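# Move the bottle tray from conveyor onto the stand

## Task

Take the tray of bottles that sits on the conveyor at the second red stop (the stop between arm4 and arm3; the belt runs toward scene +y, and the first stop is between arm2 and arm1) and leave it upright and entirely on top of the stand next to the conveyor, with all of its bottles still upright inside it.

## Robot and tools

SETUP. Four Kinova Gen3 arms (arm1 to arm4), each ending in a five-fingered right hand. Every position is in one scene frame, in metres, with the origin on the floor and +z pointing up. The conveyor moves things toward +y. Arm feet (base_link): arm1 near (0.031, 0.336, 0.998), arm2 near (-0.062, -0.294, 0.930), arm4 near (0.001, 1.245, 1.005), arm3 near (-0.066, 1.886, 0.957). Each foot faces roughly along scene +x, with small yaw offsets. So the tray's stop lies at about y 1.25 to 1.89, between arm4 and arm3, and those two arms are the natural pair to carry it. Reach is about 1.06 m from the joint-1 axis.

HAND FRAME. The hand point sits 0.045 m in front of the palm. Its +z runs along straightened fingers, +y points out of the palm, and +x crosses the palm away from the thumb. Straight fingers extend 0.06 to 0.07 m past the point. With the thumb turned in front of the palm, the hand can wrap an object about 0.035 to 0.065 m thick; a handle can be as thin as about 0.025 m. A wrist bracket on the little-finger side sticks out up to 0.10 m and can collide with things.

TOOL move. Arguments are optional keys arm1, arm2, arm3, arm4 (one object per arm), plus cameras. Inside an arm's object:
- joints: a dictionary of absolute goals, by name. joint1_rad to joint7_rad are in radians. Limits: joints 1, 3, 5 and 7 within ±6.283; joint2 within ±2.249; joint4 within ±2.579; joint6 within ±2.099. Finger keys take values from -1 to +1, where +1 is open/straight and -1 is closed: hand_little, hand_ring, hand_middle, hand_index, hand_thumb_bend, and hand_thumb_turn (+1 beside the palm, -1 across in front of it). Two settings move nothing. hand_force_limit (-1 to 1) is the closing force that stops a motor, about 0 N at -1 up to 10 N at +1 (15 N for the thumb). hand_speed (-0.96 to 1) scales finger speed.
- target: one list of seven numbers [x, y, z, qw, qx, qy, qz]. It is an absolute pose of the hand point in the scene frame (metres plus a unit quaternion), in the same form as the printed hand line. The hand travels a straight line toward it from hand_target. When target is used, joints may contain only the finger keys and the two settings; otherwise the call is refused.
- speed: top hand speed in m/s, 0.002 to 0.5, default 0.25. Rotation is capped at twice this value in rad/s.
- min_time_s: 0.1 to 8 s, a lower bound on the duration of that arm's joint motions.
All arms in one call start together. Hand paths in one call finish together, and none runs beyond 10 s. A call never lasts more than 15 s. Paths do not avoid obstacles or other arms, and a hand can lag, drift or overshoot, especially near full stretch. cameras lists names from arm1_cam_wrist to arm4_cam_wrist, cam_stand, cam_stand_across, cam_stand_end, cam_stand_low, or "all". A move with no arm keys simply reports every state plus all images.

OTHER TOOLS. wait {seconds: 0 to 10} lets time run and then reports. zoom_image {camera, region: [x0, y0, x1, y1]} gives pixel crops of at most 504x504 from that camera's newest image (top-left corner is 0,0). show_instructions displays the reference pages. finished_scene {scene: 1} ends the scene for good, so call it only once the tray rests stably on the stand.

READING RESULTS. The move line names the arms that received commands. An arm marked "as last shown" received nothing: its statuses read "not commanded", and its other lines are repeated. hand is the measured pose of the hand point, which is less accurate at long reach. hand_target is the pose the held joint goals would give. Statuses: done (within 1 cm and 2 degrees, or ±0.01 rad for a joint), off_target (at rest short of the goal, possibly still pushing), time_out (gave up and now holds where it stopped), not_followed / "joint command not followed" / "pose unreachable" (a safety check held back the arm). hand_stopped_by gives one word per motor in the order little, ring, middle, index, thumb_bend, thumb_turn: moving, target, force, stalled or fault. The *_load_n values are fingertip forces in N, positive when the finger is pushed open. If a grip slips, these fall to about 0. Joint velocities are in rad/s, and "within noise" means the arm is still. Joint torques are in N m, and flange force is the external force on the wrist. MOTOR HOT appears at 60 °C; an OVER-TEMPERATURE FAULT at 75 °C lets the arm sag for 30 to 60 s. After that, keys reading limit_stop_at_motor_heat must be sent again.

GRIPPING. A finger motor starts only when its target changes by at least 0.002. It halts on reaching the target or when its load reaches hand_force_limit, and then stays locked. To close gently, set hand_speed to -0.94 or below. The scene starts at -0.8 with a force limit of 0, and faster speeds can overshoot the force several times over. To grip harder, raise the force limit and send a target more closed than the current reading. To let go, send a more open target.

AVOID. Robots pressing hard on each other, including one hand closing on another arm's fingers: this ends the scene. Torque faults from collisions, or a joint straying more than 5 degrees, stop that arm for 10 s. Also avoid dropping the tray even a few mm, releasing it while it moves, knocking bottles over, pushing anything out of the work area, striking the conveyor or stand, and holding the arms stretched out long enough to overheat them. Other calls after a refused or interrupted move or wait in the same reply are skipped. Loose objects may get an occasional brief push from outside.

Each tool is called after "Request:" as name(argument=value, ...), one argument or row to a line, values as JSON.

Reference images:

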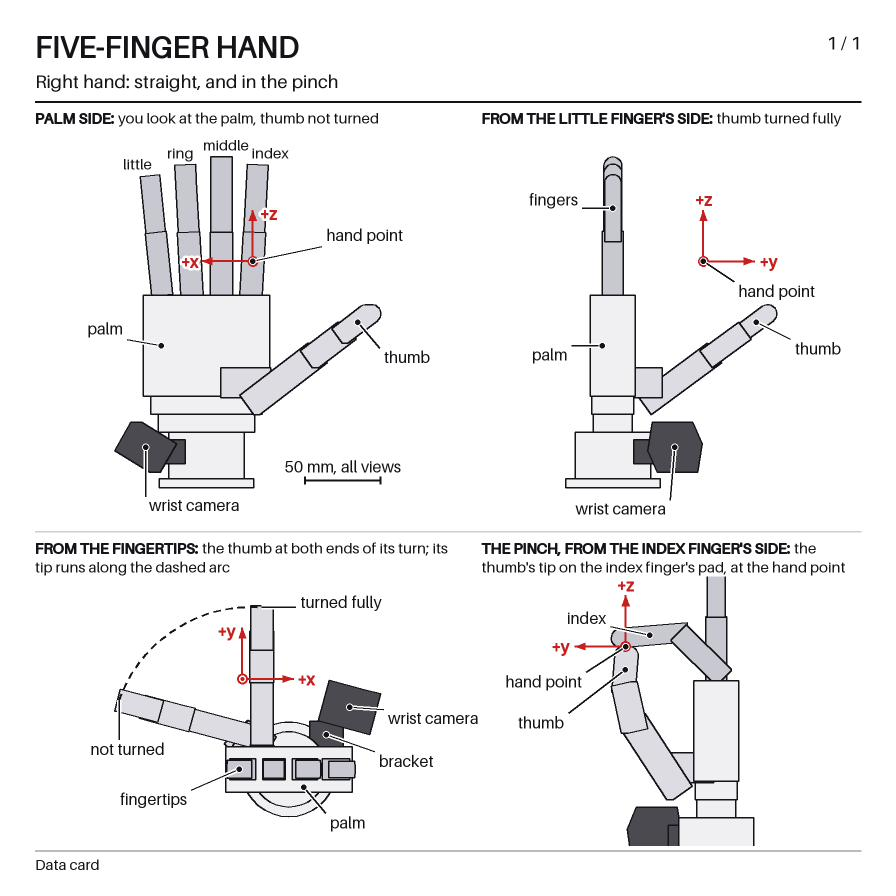

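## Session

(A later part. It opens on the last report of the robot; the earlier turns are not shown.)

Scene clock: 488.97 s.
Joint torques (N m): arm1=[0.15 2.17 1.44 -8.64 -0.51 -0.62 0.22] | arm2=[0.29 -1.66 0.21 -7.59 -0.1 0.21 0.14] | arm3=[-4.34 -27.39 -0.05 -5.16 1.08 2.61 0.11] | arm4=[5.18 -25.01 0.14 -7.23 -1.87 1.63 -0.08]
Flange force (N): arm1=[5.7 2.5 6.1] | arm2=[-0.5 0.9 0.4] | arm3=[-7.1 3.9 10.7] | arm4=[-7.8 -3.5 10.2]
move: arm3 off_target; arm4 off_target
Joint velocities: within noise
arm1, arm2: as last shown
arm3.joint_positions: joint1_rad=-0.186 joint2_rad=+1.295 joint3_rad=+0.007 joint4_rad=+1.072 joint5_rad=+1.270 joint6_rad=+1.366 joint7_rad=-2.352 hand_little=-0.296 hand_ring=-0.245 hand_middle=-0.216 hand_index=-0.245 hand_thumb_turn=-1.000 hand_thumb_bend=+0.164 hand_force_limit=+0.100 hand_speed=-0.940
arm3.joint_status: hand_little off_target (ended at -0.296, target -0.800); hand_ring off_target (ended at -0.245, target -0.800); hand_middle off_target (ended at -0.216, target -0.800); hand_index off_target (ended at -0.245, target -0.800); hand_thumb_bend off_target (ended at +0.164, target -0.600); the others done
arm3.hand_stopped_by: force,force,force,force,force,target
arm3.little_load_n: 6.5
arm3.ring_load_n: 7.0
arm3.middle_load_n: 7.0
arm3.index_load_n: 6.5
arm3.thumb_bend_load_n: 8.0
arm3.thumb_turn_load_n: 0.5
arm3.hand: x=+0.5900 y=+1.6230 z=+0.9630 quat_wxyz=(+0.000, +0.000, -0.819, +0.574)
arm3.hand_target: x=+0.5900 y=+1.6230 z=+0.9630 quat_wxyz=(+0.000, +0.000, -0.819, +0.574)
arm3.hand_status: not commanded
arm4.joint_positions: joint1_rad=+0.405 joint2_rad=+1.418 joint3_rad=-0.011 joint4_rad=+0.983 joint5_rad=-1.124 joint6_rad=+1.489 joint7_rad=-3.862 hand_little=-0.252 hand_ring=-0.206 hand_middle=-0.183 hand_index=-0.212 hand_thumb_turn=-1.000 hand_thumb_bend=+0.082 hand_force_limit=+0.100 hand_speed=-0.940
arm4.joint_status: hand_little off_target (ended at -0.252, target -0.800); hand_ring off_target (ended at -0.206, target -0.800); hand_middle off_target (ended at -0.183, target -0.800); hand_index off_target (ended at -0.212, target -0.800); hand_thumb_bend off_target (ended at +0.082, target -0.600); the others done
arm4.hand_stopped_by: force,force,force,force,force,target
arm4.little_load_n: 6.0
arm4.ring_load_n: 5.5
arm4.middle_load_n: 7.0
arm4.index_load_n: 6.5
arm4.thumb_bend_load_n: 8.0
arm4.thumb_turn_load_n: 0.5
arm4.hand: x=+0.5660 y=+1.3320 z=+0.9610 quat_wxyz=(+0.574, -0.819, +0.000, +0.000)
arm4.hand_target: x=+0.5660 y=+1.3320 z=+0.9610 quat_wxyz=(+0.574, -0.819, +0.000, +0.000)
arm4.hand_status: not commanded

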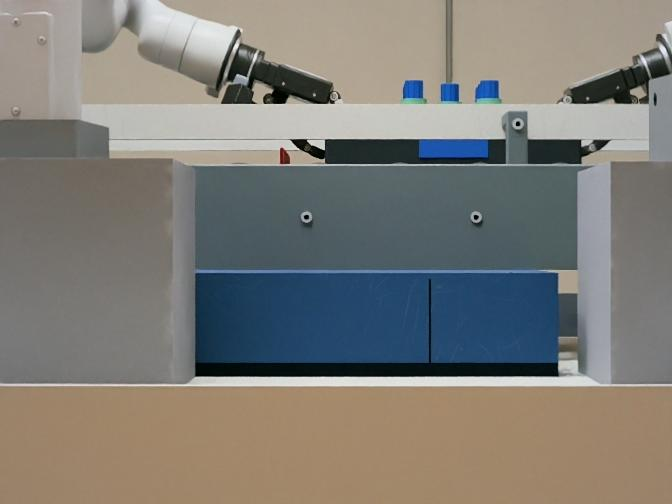

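Request:
move(
  arm3={"target":[0.590,1.623,0.983,0,0,-0.8192,0.5736],"speed":0.02},
  arm4={"target":[0.566,1.332,0.981,0.5736,-0.8192,0,0],"speed":0.02},
  cameras=["arm3_cam_wrist","arm4_cam_wrist","cam_stand","cam_stand_across"],
)

Request:
zoom_image(
  camera="cam_stand_across",
  region=[270, 60, 640, 180],
)

Scene clock: 496.03 s.
Joint torques (N m): arm1=[0.15 2.15 1.39 -8.62 -0.52 -0.61 0.2] | arm2=[0.23 -1.7 0.2 -7.61 -0.07 0.22 0.14] | arm3=[-3.99 -28.63 0.72 -5.97 1.84 2.88 0.02] | arm4=[6 -27.1 -0.23 -8.47 -2.69 1.77 0]
Flange force (N): arm1=[5.6 2.4 6.1] | arm2=[-0.6 0.9 0.4] | arm3=[-6.5 5.8 10.4] | arm4=[-9.4 -0.9 12.3]
move: arm3 done; arm4 done
Joint velocities: within noise
arm1, arm2: as last shown
arm1.thumb_bend_load_n: 0.0
arm2.thumb_bend_load_n: -0.5
arm3.joint_positions: joint1_rad=-0.185 joint2_rad=+1.257 joint3_rad=+0.006 joint4_rad=+1.090 joint5_rad=+1.267 joint6_rad=+1.373 joint7_rad=-2.332 hand_little=-0.296 hand_ring=-0.245 hand_middle=-0.216 hand_index=-0.245 hand_thumb_turn=-1.000 hand_thumb_bend=+0.165 hand_force_limit=+0.100 hand_speed=-0.940
arm3.joint_status: not commanded
arm3.hand_stopped_by: force,force,force,force,force,target
arm3.little_load_n: 5.5
arm3.ring_load_n: 6.0
arm3.middle_load_n: 7.0
arm3.index_load_n: 6.5
arm3.thumb_bend_load_n: 8.5
arm3.thumb_turn_load_n: 0.5
arm3.hand: x=+0.5900 y=+1.6230 z=+0.9830 quat_wxyz=(+0.000, +0.000, -0.819, +0.574)
arm3.hand_target: x=+0.5900 y=+1.6230 z=+0.9830 quat_wxyz=(+0.000, +0.000, -0.819, +0.574)
arm3.hand_status: done (0.000 m and 0.0 deg from the pose sent, 0.020 m and 0.0 deg at the start)
arm4.joint_positions: joint1_rad=+0.405 joint2_rad=+1.377 joint3_rad=-0.011 joint4_rad=+1.011 joint5_rad=-1.124 joint6_rad=+1.495 joint7_rad=-3.874 hand_little=-0.252 hand_ring=-0.206 hand_middle=-0.183 hand_index=-0.212 hand_thumb_turn=-1.000 hand_thumb_bend=+0.082 hand_force_limit=+0.100 hand_speed=-0.940
arm4.joint_status: not commanded
arm4.hand_stopped_by: force,force,force,force,force,target
arm4.little_load_n: 6.0
arm4.ring_load_n: 6.0
arm4.middle_load_n: 7.0
arm4.index_load_n: 7.0
arm4.thumb_bend_load_n: 8.5
arm4.thumb_turn_load_n: 0.5
arm4.hand: x=+0.5660 y=+1.3320 z=+0.9810 quat_wxyz=(+0.574, -0.819, +0.000, +0.000)
arm4.hand_target: x=+0.5660 y=+1.3320 z=+0.9810 quat_wxyz=(+0.574, -0.819, +0.000, +0.000)
arm4.hand_status: done (0.000 m and 0.0 deg from the pose sent, 0.020 m and 0.0 deg at the start)
arm3_cam_wrist: T_world_to_cam=[[-0.30037, 0.31997, -0.89855, 0.53838], [0.72918, 0.68432, -0.00007, -1.56676], [0.61487, -0.65523, -0.43887, 1.24216]] pos_world=[0.54039, 1.7138, 1.02879]
arm4_cam_wrist: T_world_to_cam=[[0.32372, -0.34409, -0.88137, 1.13031], [-0.88195, -0.44705, -0.1494, 1.26334], [-0.34261, 0.82568, -0.44819, -0.3549]] pos_world=[0.6267, 1.24674, 1.0259]

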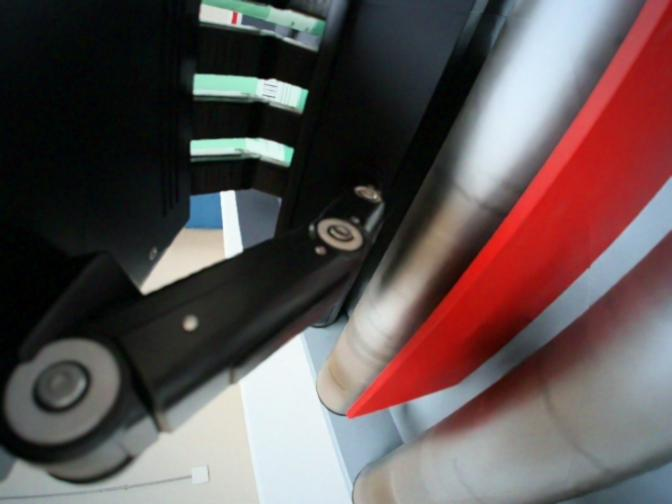

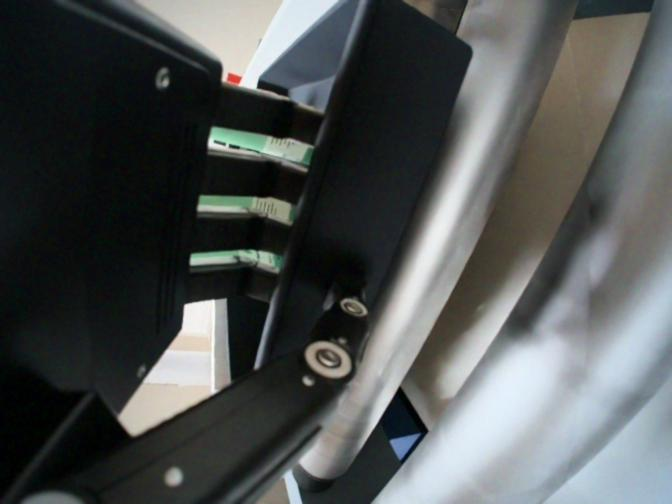

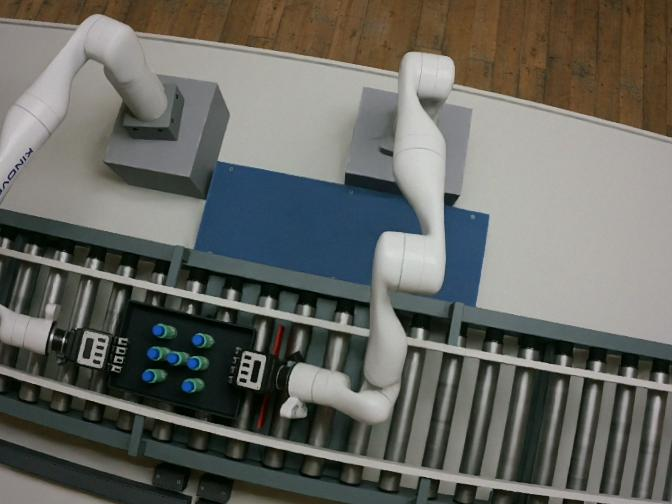

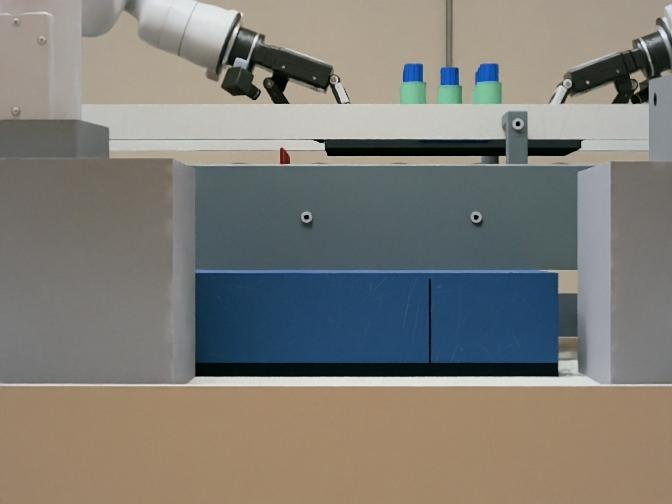

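Scaled by 1.362 from the camera's image (finer frame: 960x720).

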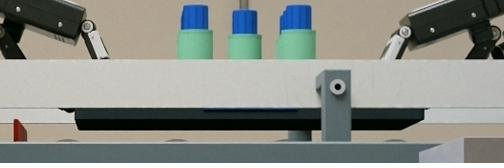

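Request:
move(
  arm3={"target":[0.590,1.623,1.063,0,0,-0.8192,0.5736],"speed":0.03},
  arm4={"target":[0.566,1.332,1.061,0.5736,-0.8192,0,0],"speed":0.03},
  cameras=["cam_stand","cam_stand_across","cam_stand_end","cam_stand_low"],
)

Scene clock: 524.97 s.
Joint torques (N m): arm1=[0.15 2.16 1.4 -8.64 -0.52 -0.61 0.21] | arm2=[0.21 -1.7 0.18 -7.67 -0.14 0.25 0.14] | arm3=[-4.03 -28.39 0.55 -6.72 2.05 2.7 0.01] | arm4=[6.05 -26.47 0.12 -9.02 -2.8 1.59 0.02]
Flange force (N): arm1=[5.7 2.4 6.1] | arm2=[-0.7 0.8 0.8] | arm3=[-6.8 5.3 10.3] | arm4=[-9.4 0.1 12.8]
move: arm3 done; arm4 done
Joint velocities: within noise
arm1, arm2: as last shown
arm2.thumb_bend_load_n: 0.0
arm3.joint_positions: joint1_rad=-0.183 joint2_rad=+1.116 joint3_rad=+0.001 joint4_rad=+1.125 joint5_rad=+1.252 joint6_rad=+1.408 joint7_rad=-2.230 hand_little=-0.296 hand_ring=-0.245 hand_middle=-0.216 hand_index=-0.245 hand_thumb_turn=-1.000 hand_thumb_bend=+0.165 hand_force_limit=+0.100 hand_speed=-0.940
arm3.joint_status: not commanded
arm3.hand_stopped_by: force,force,force,force,force,target
arm3.little_load_n: 5.5
arm3.ring_load_n: 6.5
arm3.middle_load_n: 7.0
arm3.index_load_n: 6.5
arm3.thumb_bend_load_n: 8.5
arm3.thumb_turn_load_n: 0.5
arm3.hand: x=+0.5900 y=+1.6230 z=+1.0630 quat_wxyz=(+0.000, +0.000, -0.819, +0.574)
arm3.hand_target: x=+0.5900 y=+1.6230 z=+1.0630 quat_wxyz=(+0.000, +0.000, -0.819, +0.574)
arm3.hand_status: done (0.000 m and 0.0 deg from the pose sent, 0.080 m and 0.0 deg at the start)
arm4.joint_positions: joint1_rad=+0.405 joint2_rad=+1.224 joint3_rad=-0.009 joint4_rad=+1.082 joint5_rad=-1.122 joint6_rad=+1.531 joint7_rad=-3.947 hand_little=-0.252 hand_ring=-0.206 hand_middle=-0.183 hand_index=-0.212 hand_thumb_turn=-1.000 hand_thumb_bend=+0.082 hand_force_limit=+0.100 hand_speed=-0.940
arm4.joint_status: not commanded
arm4.hand_stopped_by: force,force,force,force,force,target
arm4.little_load_n: 6.0
arm4.ring_load_n: 6.0
arm4.middle_load_n: 7.0
arm4.index_load_n: 6.5
arm4.thumb_bend_load_n: 8.0
arm4.thumb_turn_load_n: 0.5
arm4.hand: x=+0.5660 y=+1.3320 z=+1.0610 quat_wxyz=(+0.574, -0.819, +0.000, +0.000)
arm4.hand_target: x=+0.5660 y=+1.3320 z=+1.0610 quat_wxyz=(+0.574, -0.819, +0.000, +0.000)
arm4.hand_status: done (0.000 m and 0.0 deg from the pose sent, 0.080 m and 0.0 deg at the start)

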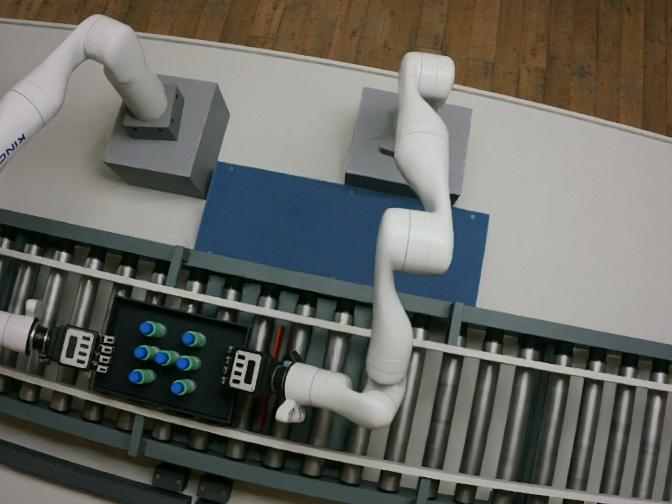

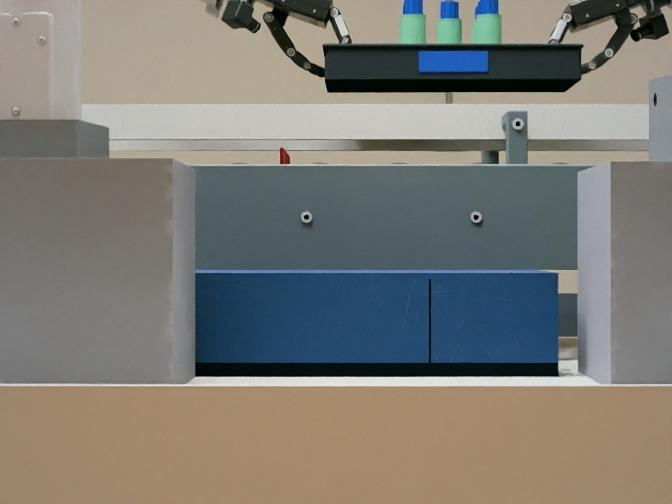

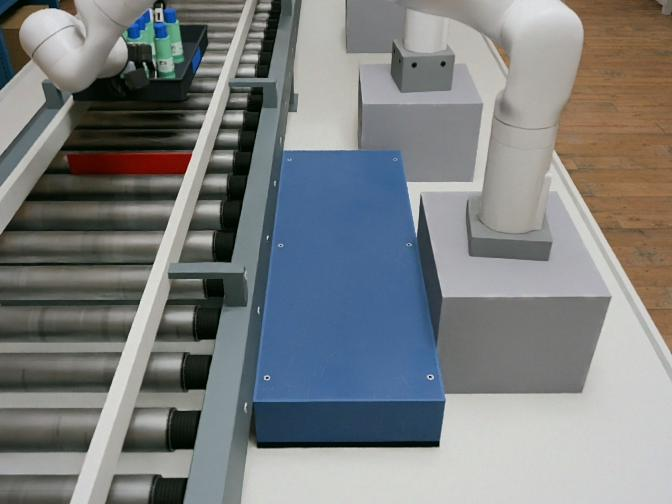

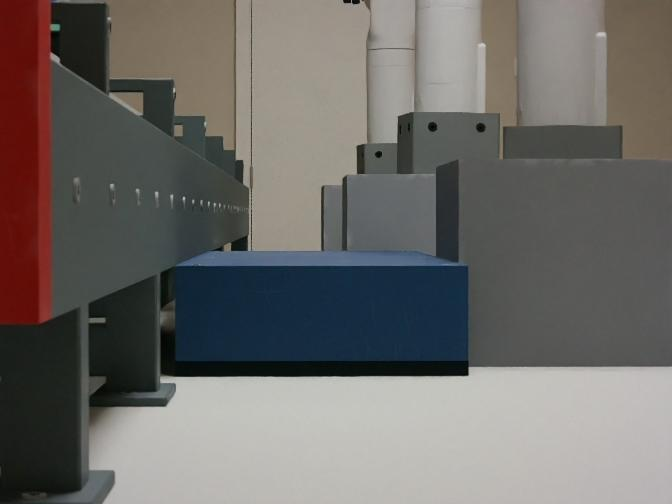

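Request:
move(
  arm3={"target":[0.590,1.623,1.083,0,0,-0.8192,0.5736],"speed":0.03},
  arm4={"target":[0.566,1.332,1.081,0.5736,-0.8192,0,0],"speed":0.03},
)

Request:
move(
  arm3={"target":[0.390,1.843,1.083,0,0,-0.8192,0.5736],"speed":0.06},
  arm4={"target":[0.366,1.552,1.081,0.5736,-0.8192,0,0],"speed":0.06},
  cameras=["cam_stand","cam_stand_across","cam_stand_end","cam_stand_low"],
)

Scene clock: 545.03 s.
Joint torques (N m): arm1=[0.18 2.14 1.42 -8.65 -0.51 -0.62 0.22] | arm2=[0.21 -1.76 0.21 -7.63 -0.12 0.2 0.21] | arm3=[-4 -28.26 0.47 -6.83 2.09 2.64 0.04] | arm4=[6.04 -26.25 0.16 -9.16 -2.85 1.52 0.01]
Flange force (N): arm1=[5.7 2.5 6.1] | arm2=[-0.7 1.1 0.4] | arm3=[-7.2 5.2 10.2] | arm4=[-9.5 0.3 12.9]
move: arm3 done; arm4 done
Joint velocities: within noise
arm1, arm2: as last shown
arm3.joint_positions: joint1_rad=-0.183 joint2_rad=+1.084 joint3_rad=+0.000 joint4_rad=+1.125 joint5_rad=+1.248 joint6_rad=+1.418 joint7_rad=-2.200 hand_little=-0.296 hand_ring=-0.245 hand_middle=-0.216 hand_index=-0.245 hand_thumb_turn=-1.000 hand_thumb_bend=+0.165 hand_force_limit=+0.100 hand_speed=-0.940
arm3.joint_status: not commanded
arm3.hand_stopped_by: force,force,force,force,force,target
arm3.little_load_n: 6.0
arm3.ring_load_n: 6.5
arm3.middle_load_n: 7.0
arm3.index_load_n: 6.5
arm3.thumb_bend_load_n: 8.5
arm3.thumb_turn_load_n: 0.5
arm3.hand: x=+0.5900 y=+1.6230 z=+1.0830 quat_wxyz=(+0.000, +0.000, -0.819, +0.574)
arm3.hand_target: x=+0.5900 y=+1.6230 z=+1.0830 quat_wxyz=(+0.000, +0.000, -0.819, +0.574)
arm3.hand_status: done (0.000 m and 0.0 deg from the pose sent, 0.020 m and 0.0 deg at the start)
arm4.joint_positions: joint1_rad=+0.404 joint2_rad=+1.189 joint3_rad=-0.008 joint4_rad=+1.091 joint5_rad=-1.122 joint6_rad=+1.542 joint7_rad=-3.971 hand_little=-0.252 hand_ring=-0.206 hand_middle=-0.183 hand_index=-0.212 hand_thumb_turn=-1.000 hand_thumb_bend=+0.082 hand_force_limit=+0.100 hand_speed=-0.940
arm4.joint_status: not commanded
arm4.hand_stopped_by: force,force,force,force,force,target
arm4.little_load_n: 5.5
arm4.ring_load_n: 6.0
arm4.middle_load_n: 7.0
arm4.index_load_n: 7.0
arm4.thumb_bend_load_n: 8.0
arm4.thumb_turn_load_n: 0.5
arm4.hand: x=+0.5660 y=+1.3320 z=+1.0810 quat_wxyz=(+0.574, -0.819, +0.000, +0.000)
arm4.hand_target: x=+0.5660 y=+1.3320 z=+1.0810 quat_wxyz=(+0.574, -0.819, +0.000, +0.000)
arm4.hand_status: done (0.000 m and 0.0 deg from the pose sent, 0.020 m and 0.0 deg at the start)
pictures: none

Scene clock: 550.50 s.
Joint torques (N m): arm1=[0.15 2.14 1.41 -8.63 -0.52 -0.62 0.22] | arm2=[0.27 -1.67 0.26 -7.56 -0.08 0.23 0.16] | arm3=[-2.76 -21.63 -1.41 -3.69 0.55 3.28 -0.02] | arm4=[5.02 -18.51 -0.43 -4.49 -1.56 2.66 0.02]
Flange force (N): arm1=[5.6 2.5 6.1] | arm2=[-0.6 1.1 0.3] | arm3=[-4.9 6.3 8.8] | arm4=[-5.3 0.6 10.0]
move: arm3 done; arm4 done
Joint velocities: within noise
arm1, arm2: as last shown
arm3.joint_positions: joint1_rad=-0.580 joint2_rad=+0.863 joint3_rad=-0.151 joint4_rad=+1.715 joint5_rad=+0.977 joint6_rad=+1.632 joint7_rad=-2.728 hand_little=-0.296 hand_ring=-0.245 hand_middle=-0.216 hand_index=-0.245 hand_thumb_turn=-1.000 hand_thumb_bend=+0.165 hand_force_limit=+0.100 hand_speed=-0.940
arm3.joint_status: not commanded
arm3.hand_stopped_by: force,force,force,force,force,target
arm3.little_load_n: 6.5
arm3.ring_load_n: 6.5
arm3.middle_load_n: 7.0
arm3.index_load_n: 6.0
arm3.thumb_bend_load_n: 9.0
arm3.thumb_turn_load_n: 0.5
arm3.hand: x=+0.3900 y=+1.8430 z=+1.0830 quat_wxyz=(+0.000, +0.000, -0.819, +0.574)
arm3.hand_target: x=+0.3900 y=+1.8430 z=+1.0830 quat_wxyz=(+0.000, +0.000, -0.819, +0.574)
arm3.hand_status: done (0.000 m and 0.0 deg from the pose sent, 0.297 m and 0.0 deg at the start)
arm4.joint_positions: joint1_rad=+0.158 joint2_rad=+0.911 joint3_rad=-0.221 joint4_rad=+2.015 joint5_rad=-1.546 joint6_rad=+1.040 joint7_rad=-3.395 hand_little=-0.252 hand_ring=-0.206 hand_middle=-0.183 hand_index=-0.212 hand_thumb_turn=-1.000 hand_thumb_bend=+0.082 hand_force_limit=+0.100 hand_speed=-0.940
arm4.joint_status: not commanded
arm4.hand_stopped_by: force,force,force,force,force,target
arm4.little_load_n: 6.0
arm4.ring_load_n: 6.0
arm4.middle_load_n: 7.0
arm4.index_load_n: 7.0
arm4.thumb_bend_load_n: 8.5
arm4.thumb_turn_load_n: 0.5
arm4.hand: x=+0.3660 y=+1.5520 z=+1.0810 quat_wxyz=(+0.574, -0.819, +0.000, +0.000)
arm4.hand_target: x=+0.3660 y=+1.5520 z=+1.0810 quat_wxyz=(+0.574, -0.819, +0.000, +0.000)
arm4.hand_status: done (0.000 m and 0.0 deg from the pose sent, 0.297 m and 0.0 deg at the start)

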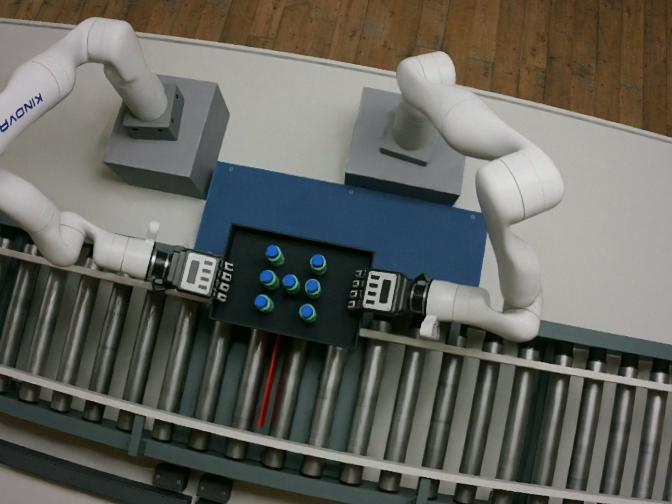

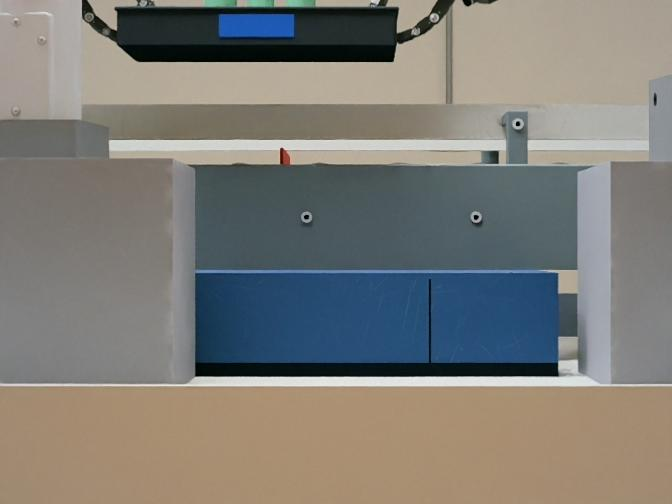

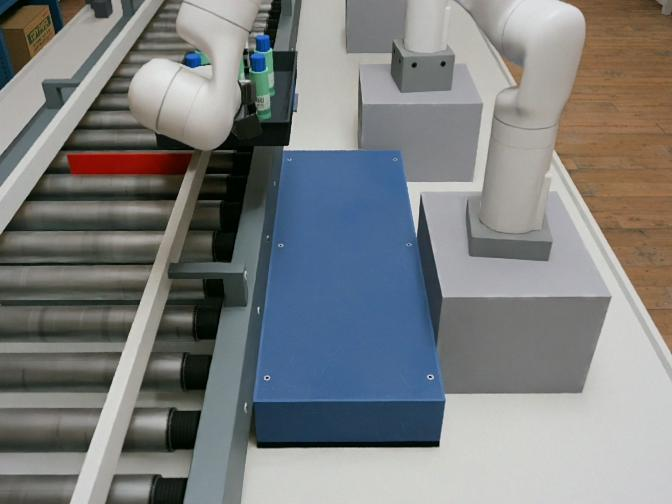

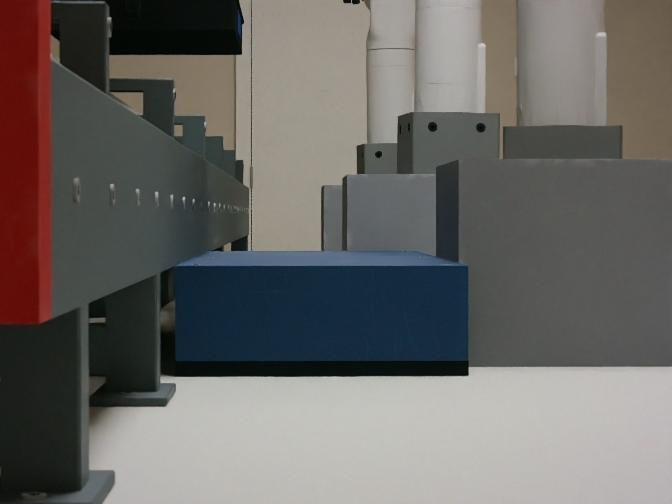

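Request:
move(
  arm3={"target":[0.191,2.064,1.083,0,0,-0.8192,0.5736],"speed":0.06},
  arm4={"target":[0.167,1.773,1.081,0.5736,-0.8192,0,0],"speed":0.06},
  cameras=["cam_stand","cam_stand_across","cam_stand_end","cam_stand_low","arm3_cam_wrist","arm4_cam_wrist"],
)

Scene clock: 563.10 s.
Joint torques (N m): arm1=[0.17 2.16 1.43 -8.65 -0.51 -0.61 0.19] | arm2=[0.3 -1.7 0.18 -7.58 -0.1 0.23 0.16] | arm3=[-1.17 -21.27 -2.4 -3.57 -0.46 3.57 0] | arm4=[3.45 -17.29 -2.46 -2.41 -0.03 3.41 -0.01]
Flange force (N): arm1=[5.7 2.4 6.2] | arm2=[-0.7 0.9 0.4] | arm3=[-2.7 7.5 5.9] | arm4=[-4.4 1.8 6.5]
move: arm3 done; arm4 done
Joint velocities: within noise
arm1, arm2: as last shown
arm1.thumb_turn_load_n: 0.5
arm2.thumb_bend_load_n: -0.5
arm3.joint_positions: joint1_rad=-1.080 joint2_rad=+0.915 joint3_rad=-0.322 joint4_rad=+1.614 joint5_rad=+0.487 joint6_rad=+1.899 joint7_rad=-3.094 hand_little=-0.296 hand_ring=-0.245 hand_middle=-0.216 hand_index=-0.245 hand_thumb_turn=-1.000 hand_thumb_bend=+0.165 hand_force_limit=+0.100 hand_speed=-0.940
arm3.joint_status: not commanded
arm3.hand_stopped_by: force,force,force,force,force,target
arm3.little_load_n: 6.0
arm3.ring_load_n: 6.0
arm3.middle_load_n: 6.5
arm3.index_load_n: 5.5
arm3.thumb_bend_load_n: 9.5
arm3.thumb_turn_load_n: 0.5
arm3.hand: x=+0.1910 y=+2.0640 z=+1.0830 quat_wxyz=(+0.000, +0.000, -0.819, +0.574)
arm3.hand_target: x=+0.1910 y=+2.0640 z=+1.0830 quat_wxyz=(+0.000, +0.000, -0.819, +0.574)
arm3.hand_status: done (0.000 m and 0.0 deg from the pose sent, 0.297 m and 0.0 deg at the start)
arm4.joint_positions: joint1_rad=-0.504 joint2_rad=+0.920 joint3_rad=-0.454 joint4_rad=+2.279 joint5_rad=-2.628 joint6_rad=+1.028 joint7_rad=-2.820 hand_little=-0.252 hand_ring=-0.206 hand_middle=-0.183 hand_index=-0.212 hand_thumb_turn=-1.000 hand_thumb_bend=+0.082 hand_force_limit=+0.100 hand_speed=-0.940
arm4.joint_status: not commanded
arm4.hand_stopped_by: force,force,force,force,force,target
arm4.little_load_n: 5.5
arm4.ring_load_n: 5.5
arm4.middle_load_n: 7.0
arm4.index_load_n: 6.5
arm4.thumb_bend_load_n: 8.0
arm4.thumb_turn_load_n: 0.5
arm4.hand: x=+0.1670 y=+1.7730 z=+1.0810 quat_wxyz=(+0.574, -0.819, +0.000, +0.000)
arm4.hand_target: x=+0.1670 y=+1.7730 z=+1.0810 quat_wxyz=(+0.574, -0.819, +0.000, +0.000)
arm4.hand_status: done (0.000 m and 0.0 deg from the pose sent, 0.297 m and 0.0 deg at the start)
pictures: arm3_cam_wrist, arm4_cam_wrist, cam_stand, cam_stand_across, cam_stand_end, cam_stand_low
arm3_cam_wrist: T_world_to_cam=[[-0.30037, 0.31997, -0.89855, 0.36728], [0.72918, 0.68432, -0.00007, -1.57759], [0.61487, -0.65523, -0.43887, 1.82034]] pos_world=[0.14139, 2.1548, 1.12879]
arm4_cam_wrist: T_world_to_cam=[[0.32371, -0.34407, -0.88138, 1.49933], [-0.88192, -0.44712, -0.14936, 1.1236], [-0.34269, 0.82565, -0.44817, -0.81085]] pos_world=[0.2277, 1.68774, 1.1259]

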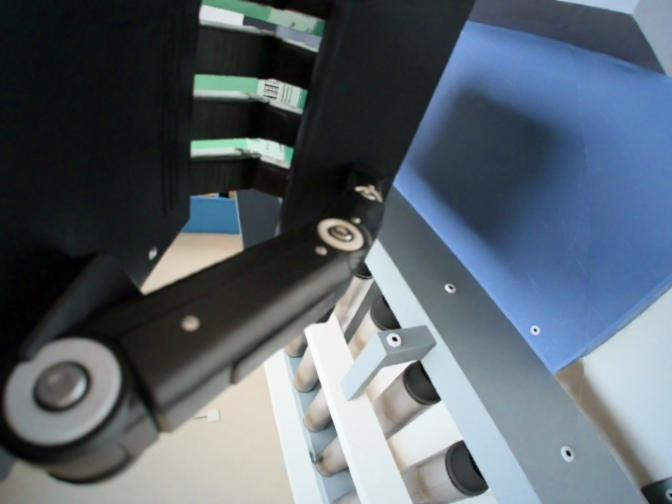

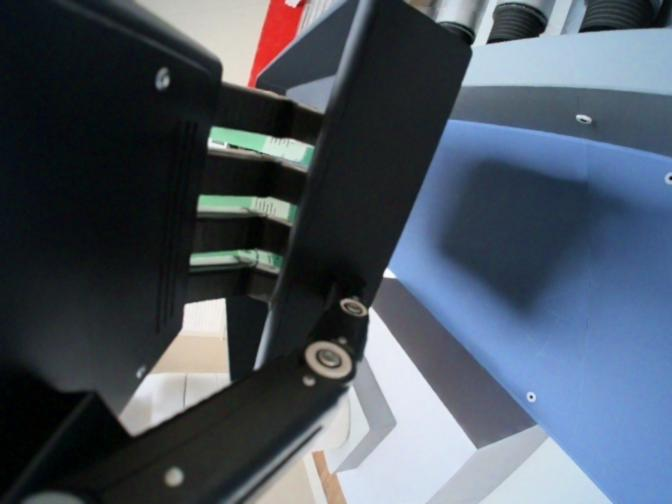

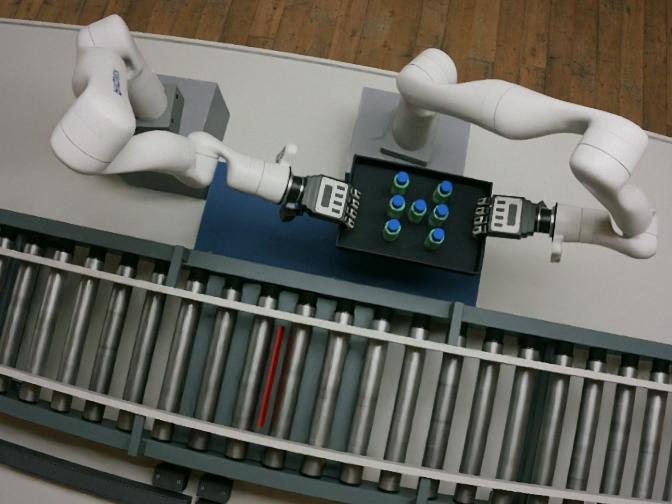

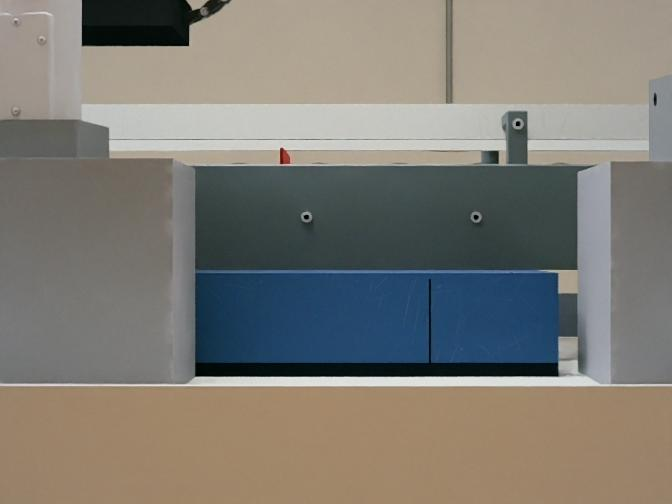

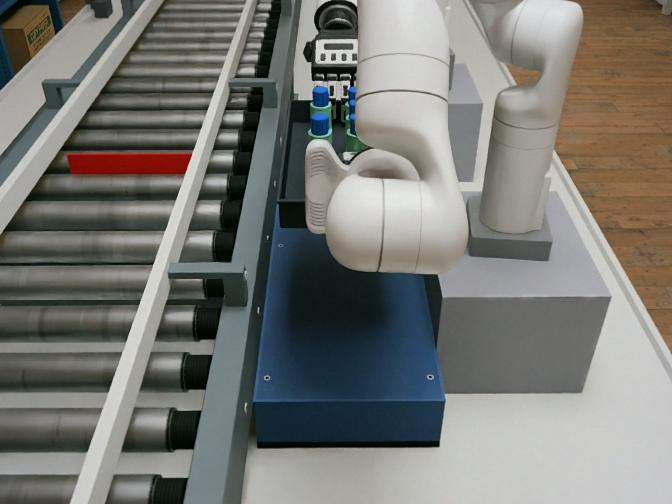

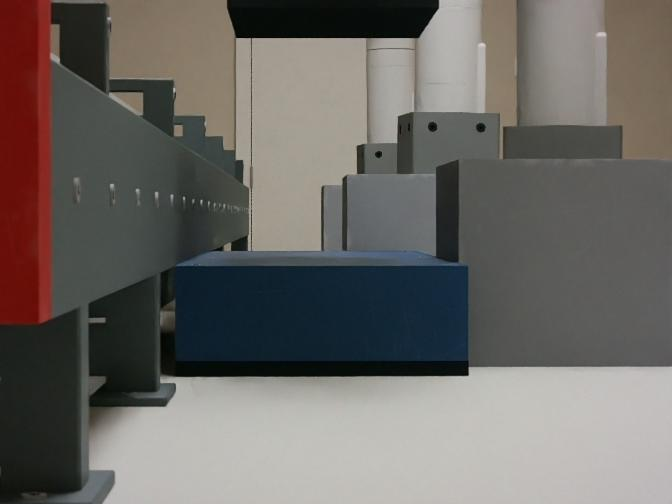

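Request:
move(
  arm3={"target":[0.197,2.064,0.890,0,0,-0.8192,0.5736],"speed":0.04},
  arm4={"target":[0.173,1.773,0.888,0.5736,-0.8192,0,0],"speed":0.04},
  cameras=["cam_stand","cam_stand_across","cam_stand_end","cam_stand_low","arm3_cam_wrist","arm4_cam_wrist"],
)

Request:
zoom_image(
  camera="cam_stand_low",
  region=[160, 160, 490, 300],
)

Request:
zoom_image(
  camera="cam_stand",
  region=[200, 100, 672, 330],
)

Scene clock: 613.17 s.
Joint torques (N m): arm1=[0.15 2.16 1.4 -8.62 -0.53 -0.62 0.23] | arm2=[0.21 -1.73 0.2 -7.58 -0.07 0.23 0.14] | arm3=[-0.96 -23.28 -2.28 -0.94 -0.76 3.69 -0.02] | arm4=[3.16 -19 -3.43 0.65 0.57 3.46 -0.02]
Flange force (N): arm1=[5.7 2.4 6.0] | arm2=[-0.7 0.9 0.4] | arm3=[-2.6 8.4 5.8] | arm4=[-2.7 1.6 5.9]
move: arm3 done; arm4 done
Joint velocities: within noise
arm1, arm2: as last shown
arm1.thumb_turn_load_n: 0.0
arm3.joint_positions: joint1_rad=-1.099 joint2_rad=+1.322 joint3_rad=-0.273 joint4_rad=+1.476 joint5_rad=+0.570 joint6_rad=+1.658 joint7_rad=-3.188 hand_little=-0.296 hand_ring=-0.245 hand_middle=-0.216 hand_index=-0.245 hand_thumb_turn=-1.000 hand_thumb_bend=+0.165 hand_force_limit=+0.100 hand_speed=-0.940
arm3.joint_status: not commanded
arm3.hand_stopped_by: force,force,force,force,force,target
arm3.little_load_n: 5.5
arm3.ring_load_n: 6.0
arm3.middle_load_n: 6.0
arm3.index_load_n: 5.5
arm3.thumb_bend_load_n: 9.5
arm3.thumb_turn_load_n: 0.5
arm3.hand: x=+0.1970 y=+2.0640 z=+0.8900 quat_wxyz=(+0.000, +0.000, -0.819, +0.574)
arm3.hand_target: x=+0.1970 y=+2.0640 z=+0.8900 quat_wxyz=(+0.000, +0.000, -0.819, +0.574)
arm3.hand_status: done (0.000 m and 0.0 deg from the pose sent, 0.193 m and 0.0 deg at the start)
arm4.joint_positions: joint1_rad=-0.539 joint2_rad=+1.457 joint3_rad=-0.333 joint4_rad=+2.026 joint5_rad=-2.494 joint6_rad=+1.238 joint7_rad=-2.657 hand_little=-0.252 hand_ring=-0.206 hand_middle=-0.183 hand_index=-0.212 hand_thumb_turn=-1.000 hand_thumb_bend=+0.082 hand_force_limit=+0.100 hand_speed=-0.940
arm4.joint_status: not commanded
arm4.hand_stopped_by: force,force,force,force,force,target
arm4.little_load_n: 4.5
arm4.ring_load_n: 5.5
arm4.middle_load_n: 7.0
arm4.index_load_n: 6.5
arm4.thumb_bend_load_n: 8.5
arm4.thumb_turn_load_n: 0.5
arm4.hand: x=+0.1730 y=+1.7730 z=+0.8880 quat_wxyz=(+0.574, -0.819, +0.000, +0.000)
arm4.hand_target: x=+0.1730 y=+1.7730 z=+0.8880 quat_wxyz=(+0.574, -0.819, +0.000, +0.000)
arm4.hand_status: done (0.000 m and 0.0 deg from the pose sent, 0.193 m and 0.0 deg at the start)
pictures: arm3_cam_wrist, arm4_cam_wrist, cam_stand, cam_stand_across, cam_stand_end, cam_stand_low
arm3_cam_wrist: T_world_to_cam=[[-0.30037, 0.31997, -0.89855, 0.19566], [0.72918, 0.68432, -0.00007, -1.58198], [0.61487, -0.65523, -0.43887, 1.73195]] pos_world=[0.14739, 2.1548, 0.93579]
arm4_cam_wrist: T_world_to_cam=[[0.32372, -0.34409, -0.88137, 1.32731], [-0.88195, -0.44705, -0.1494, 1.09999], [-0.34261, 0.82568, -0.44819, -0.89535]] pos_world=[0.2337, 1.68774, 0.9329]

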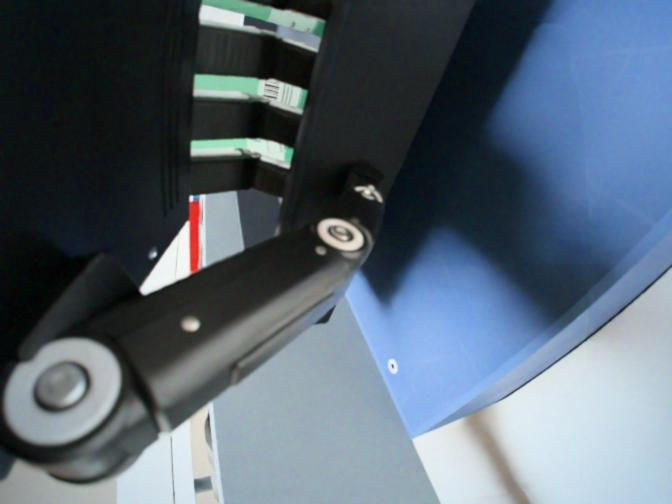

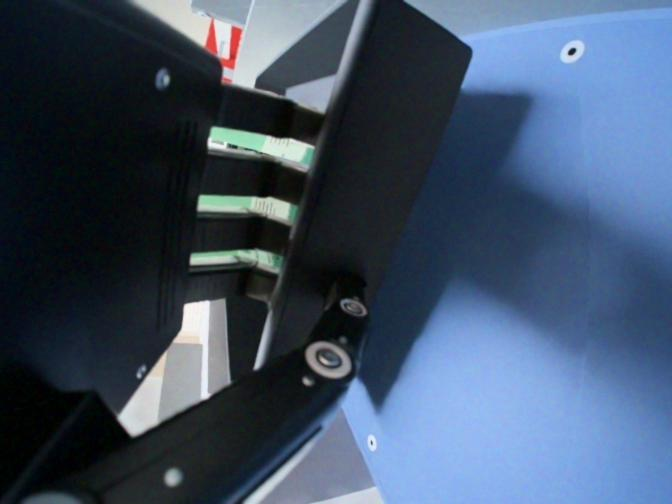

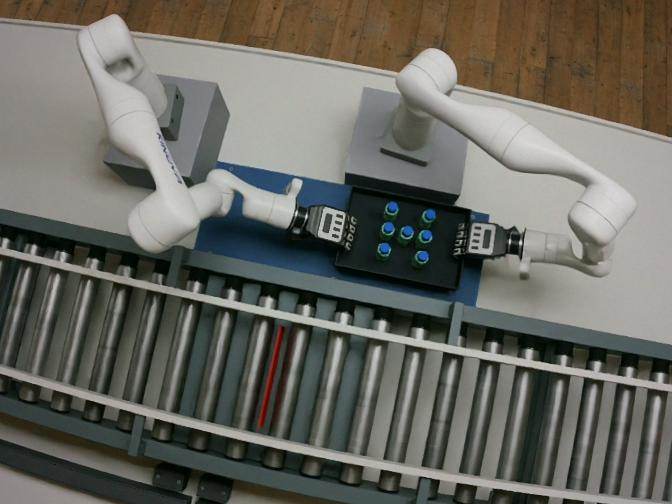

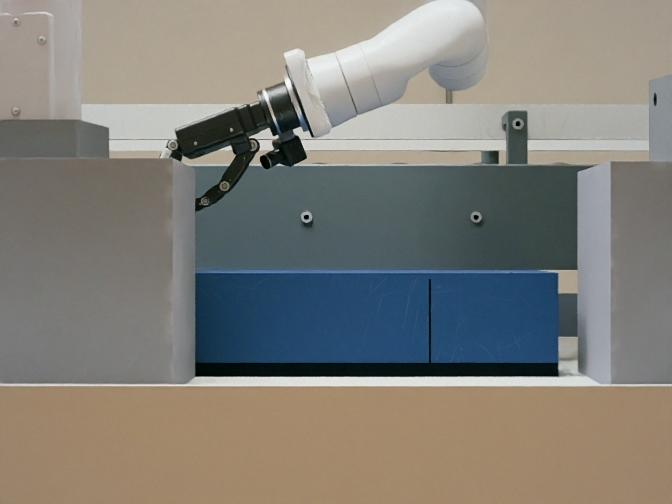

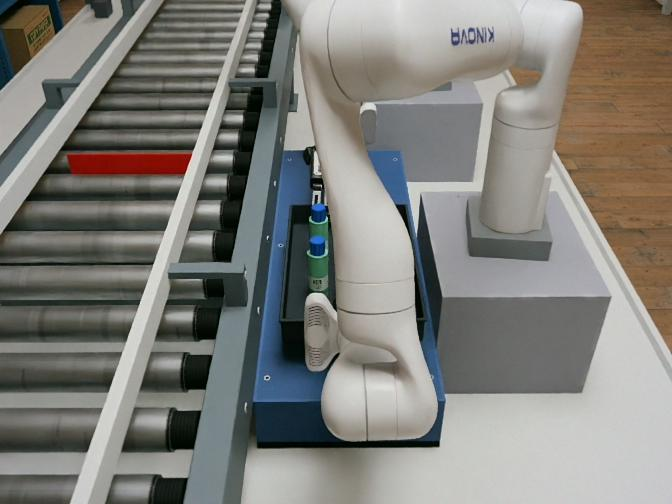

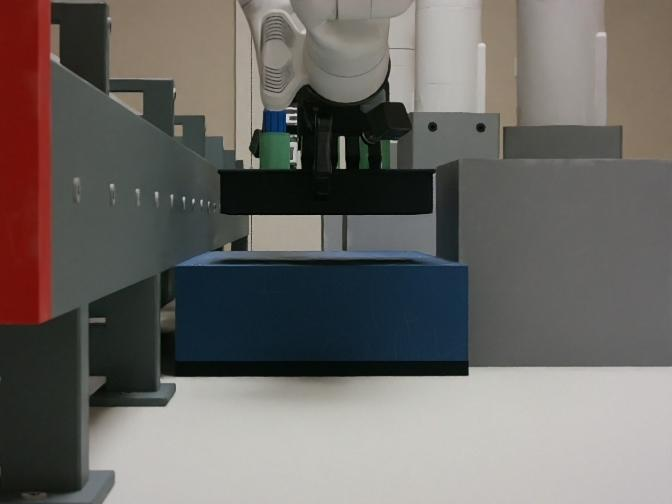

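Scaled by 1.527 from the camera's image (finer frame: 960x720).

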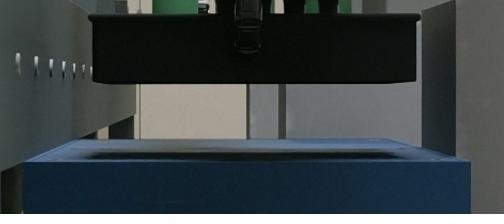

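Scaled by 1.068 from the camera's image (finer frame: 960x720).

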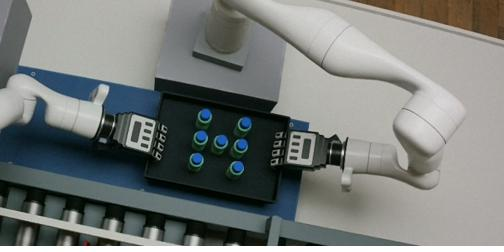

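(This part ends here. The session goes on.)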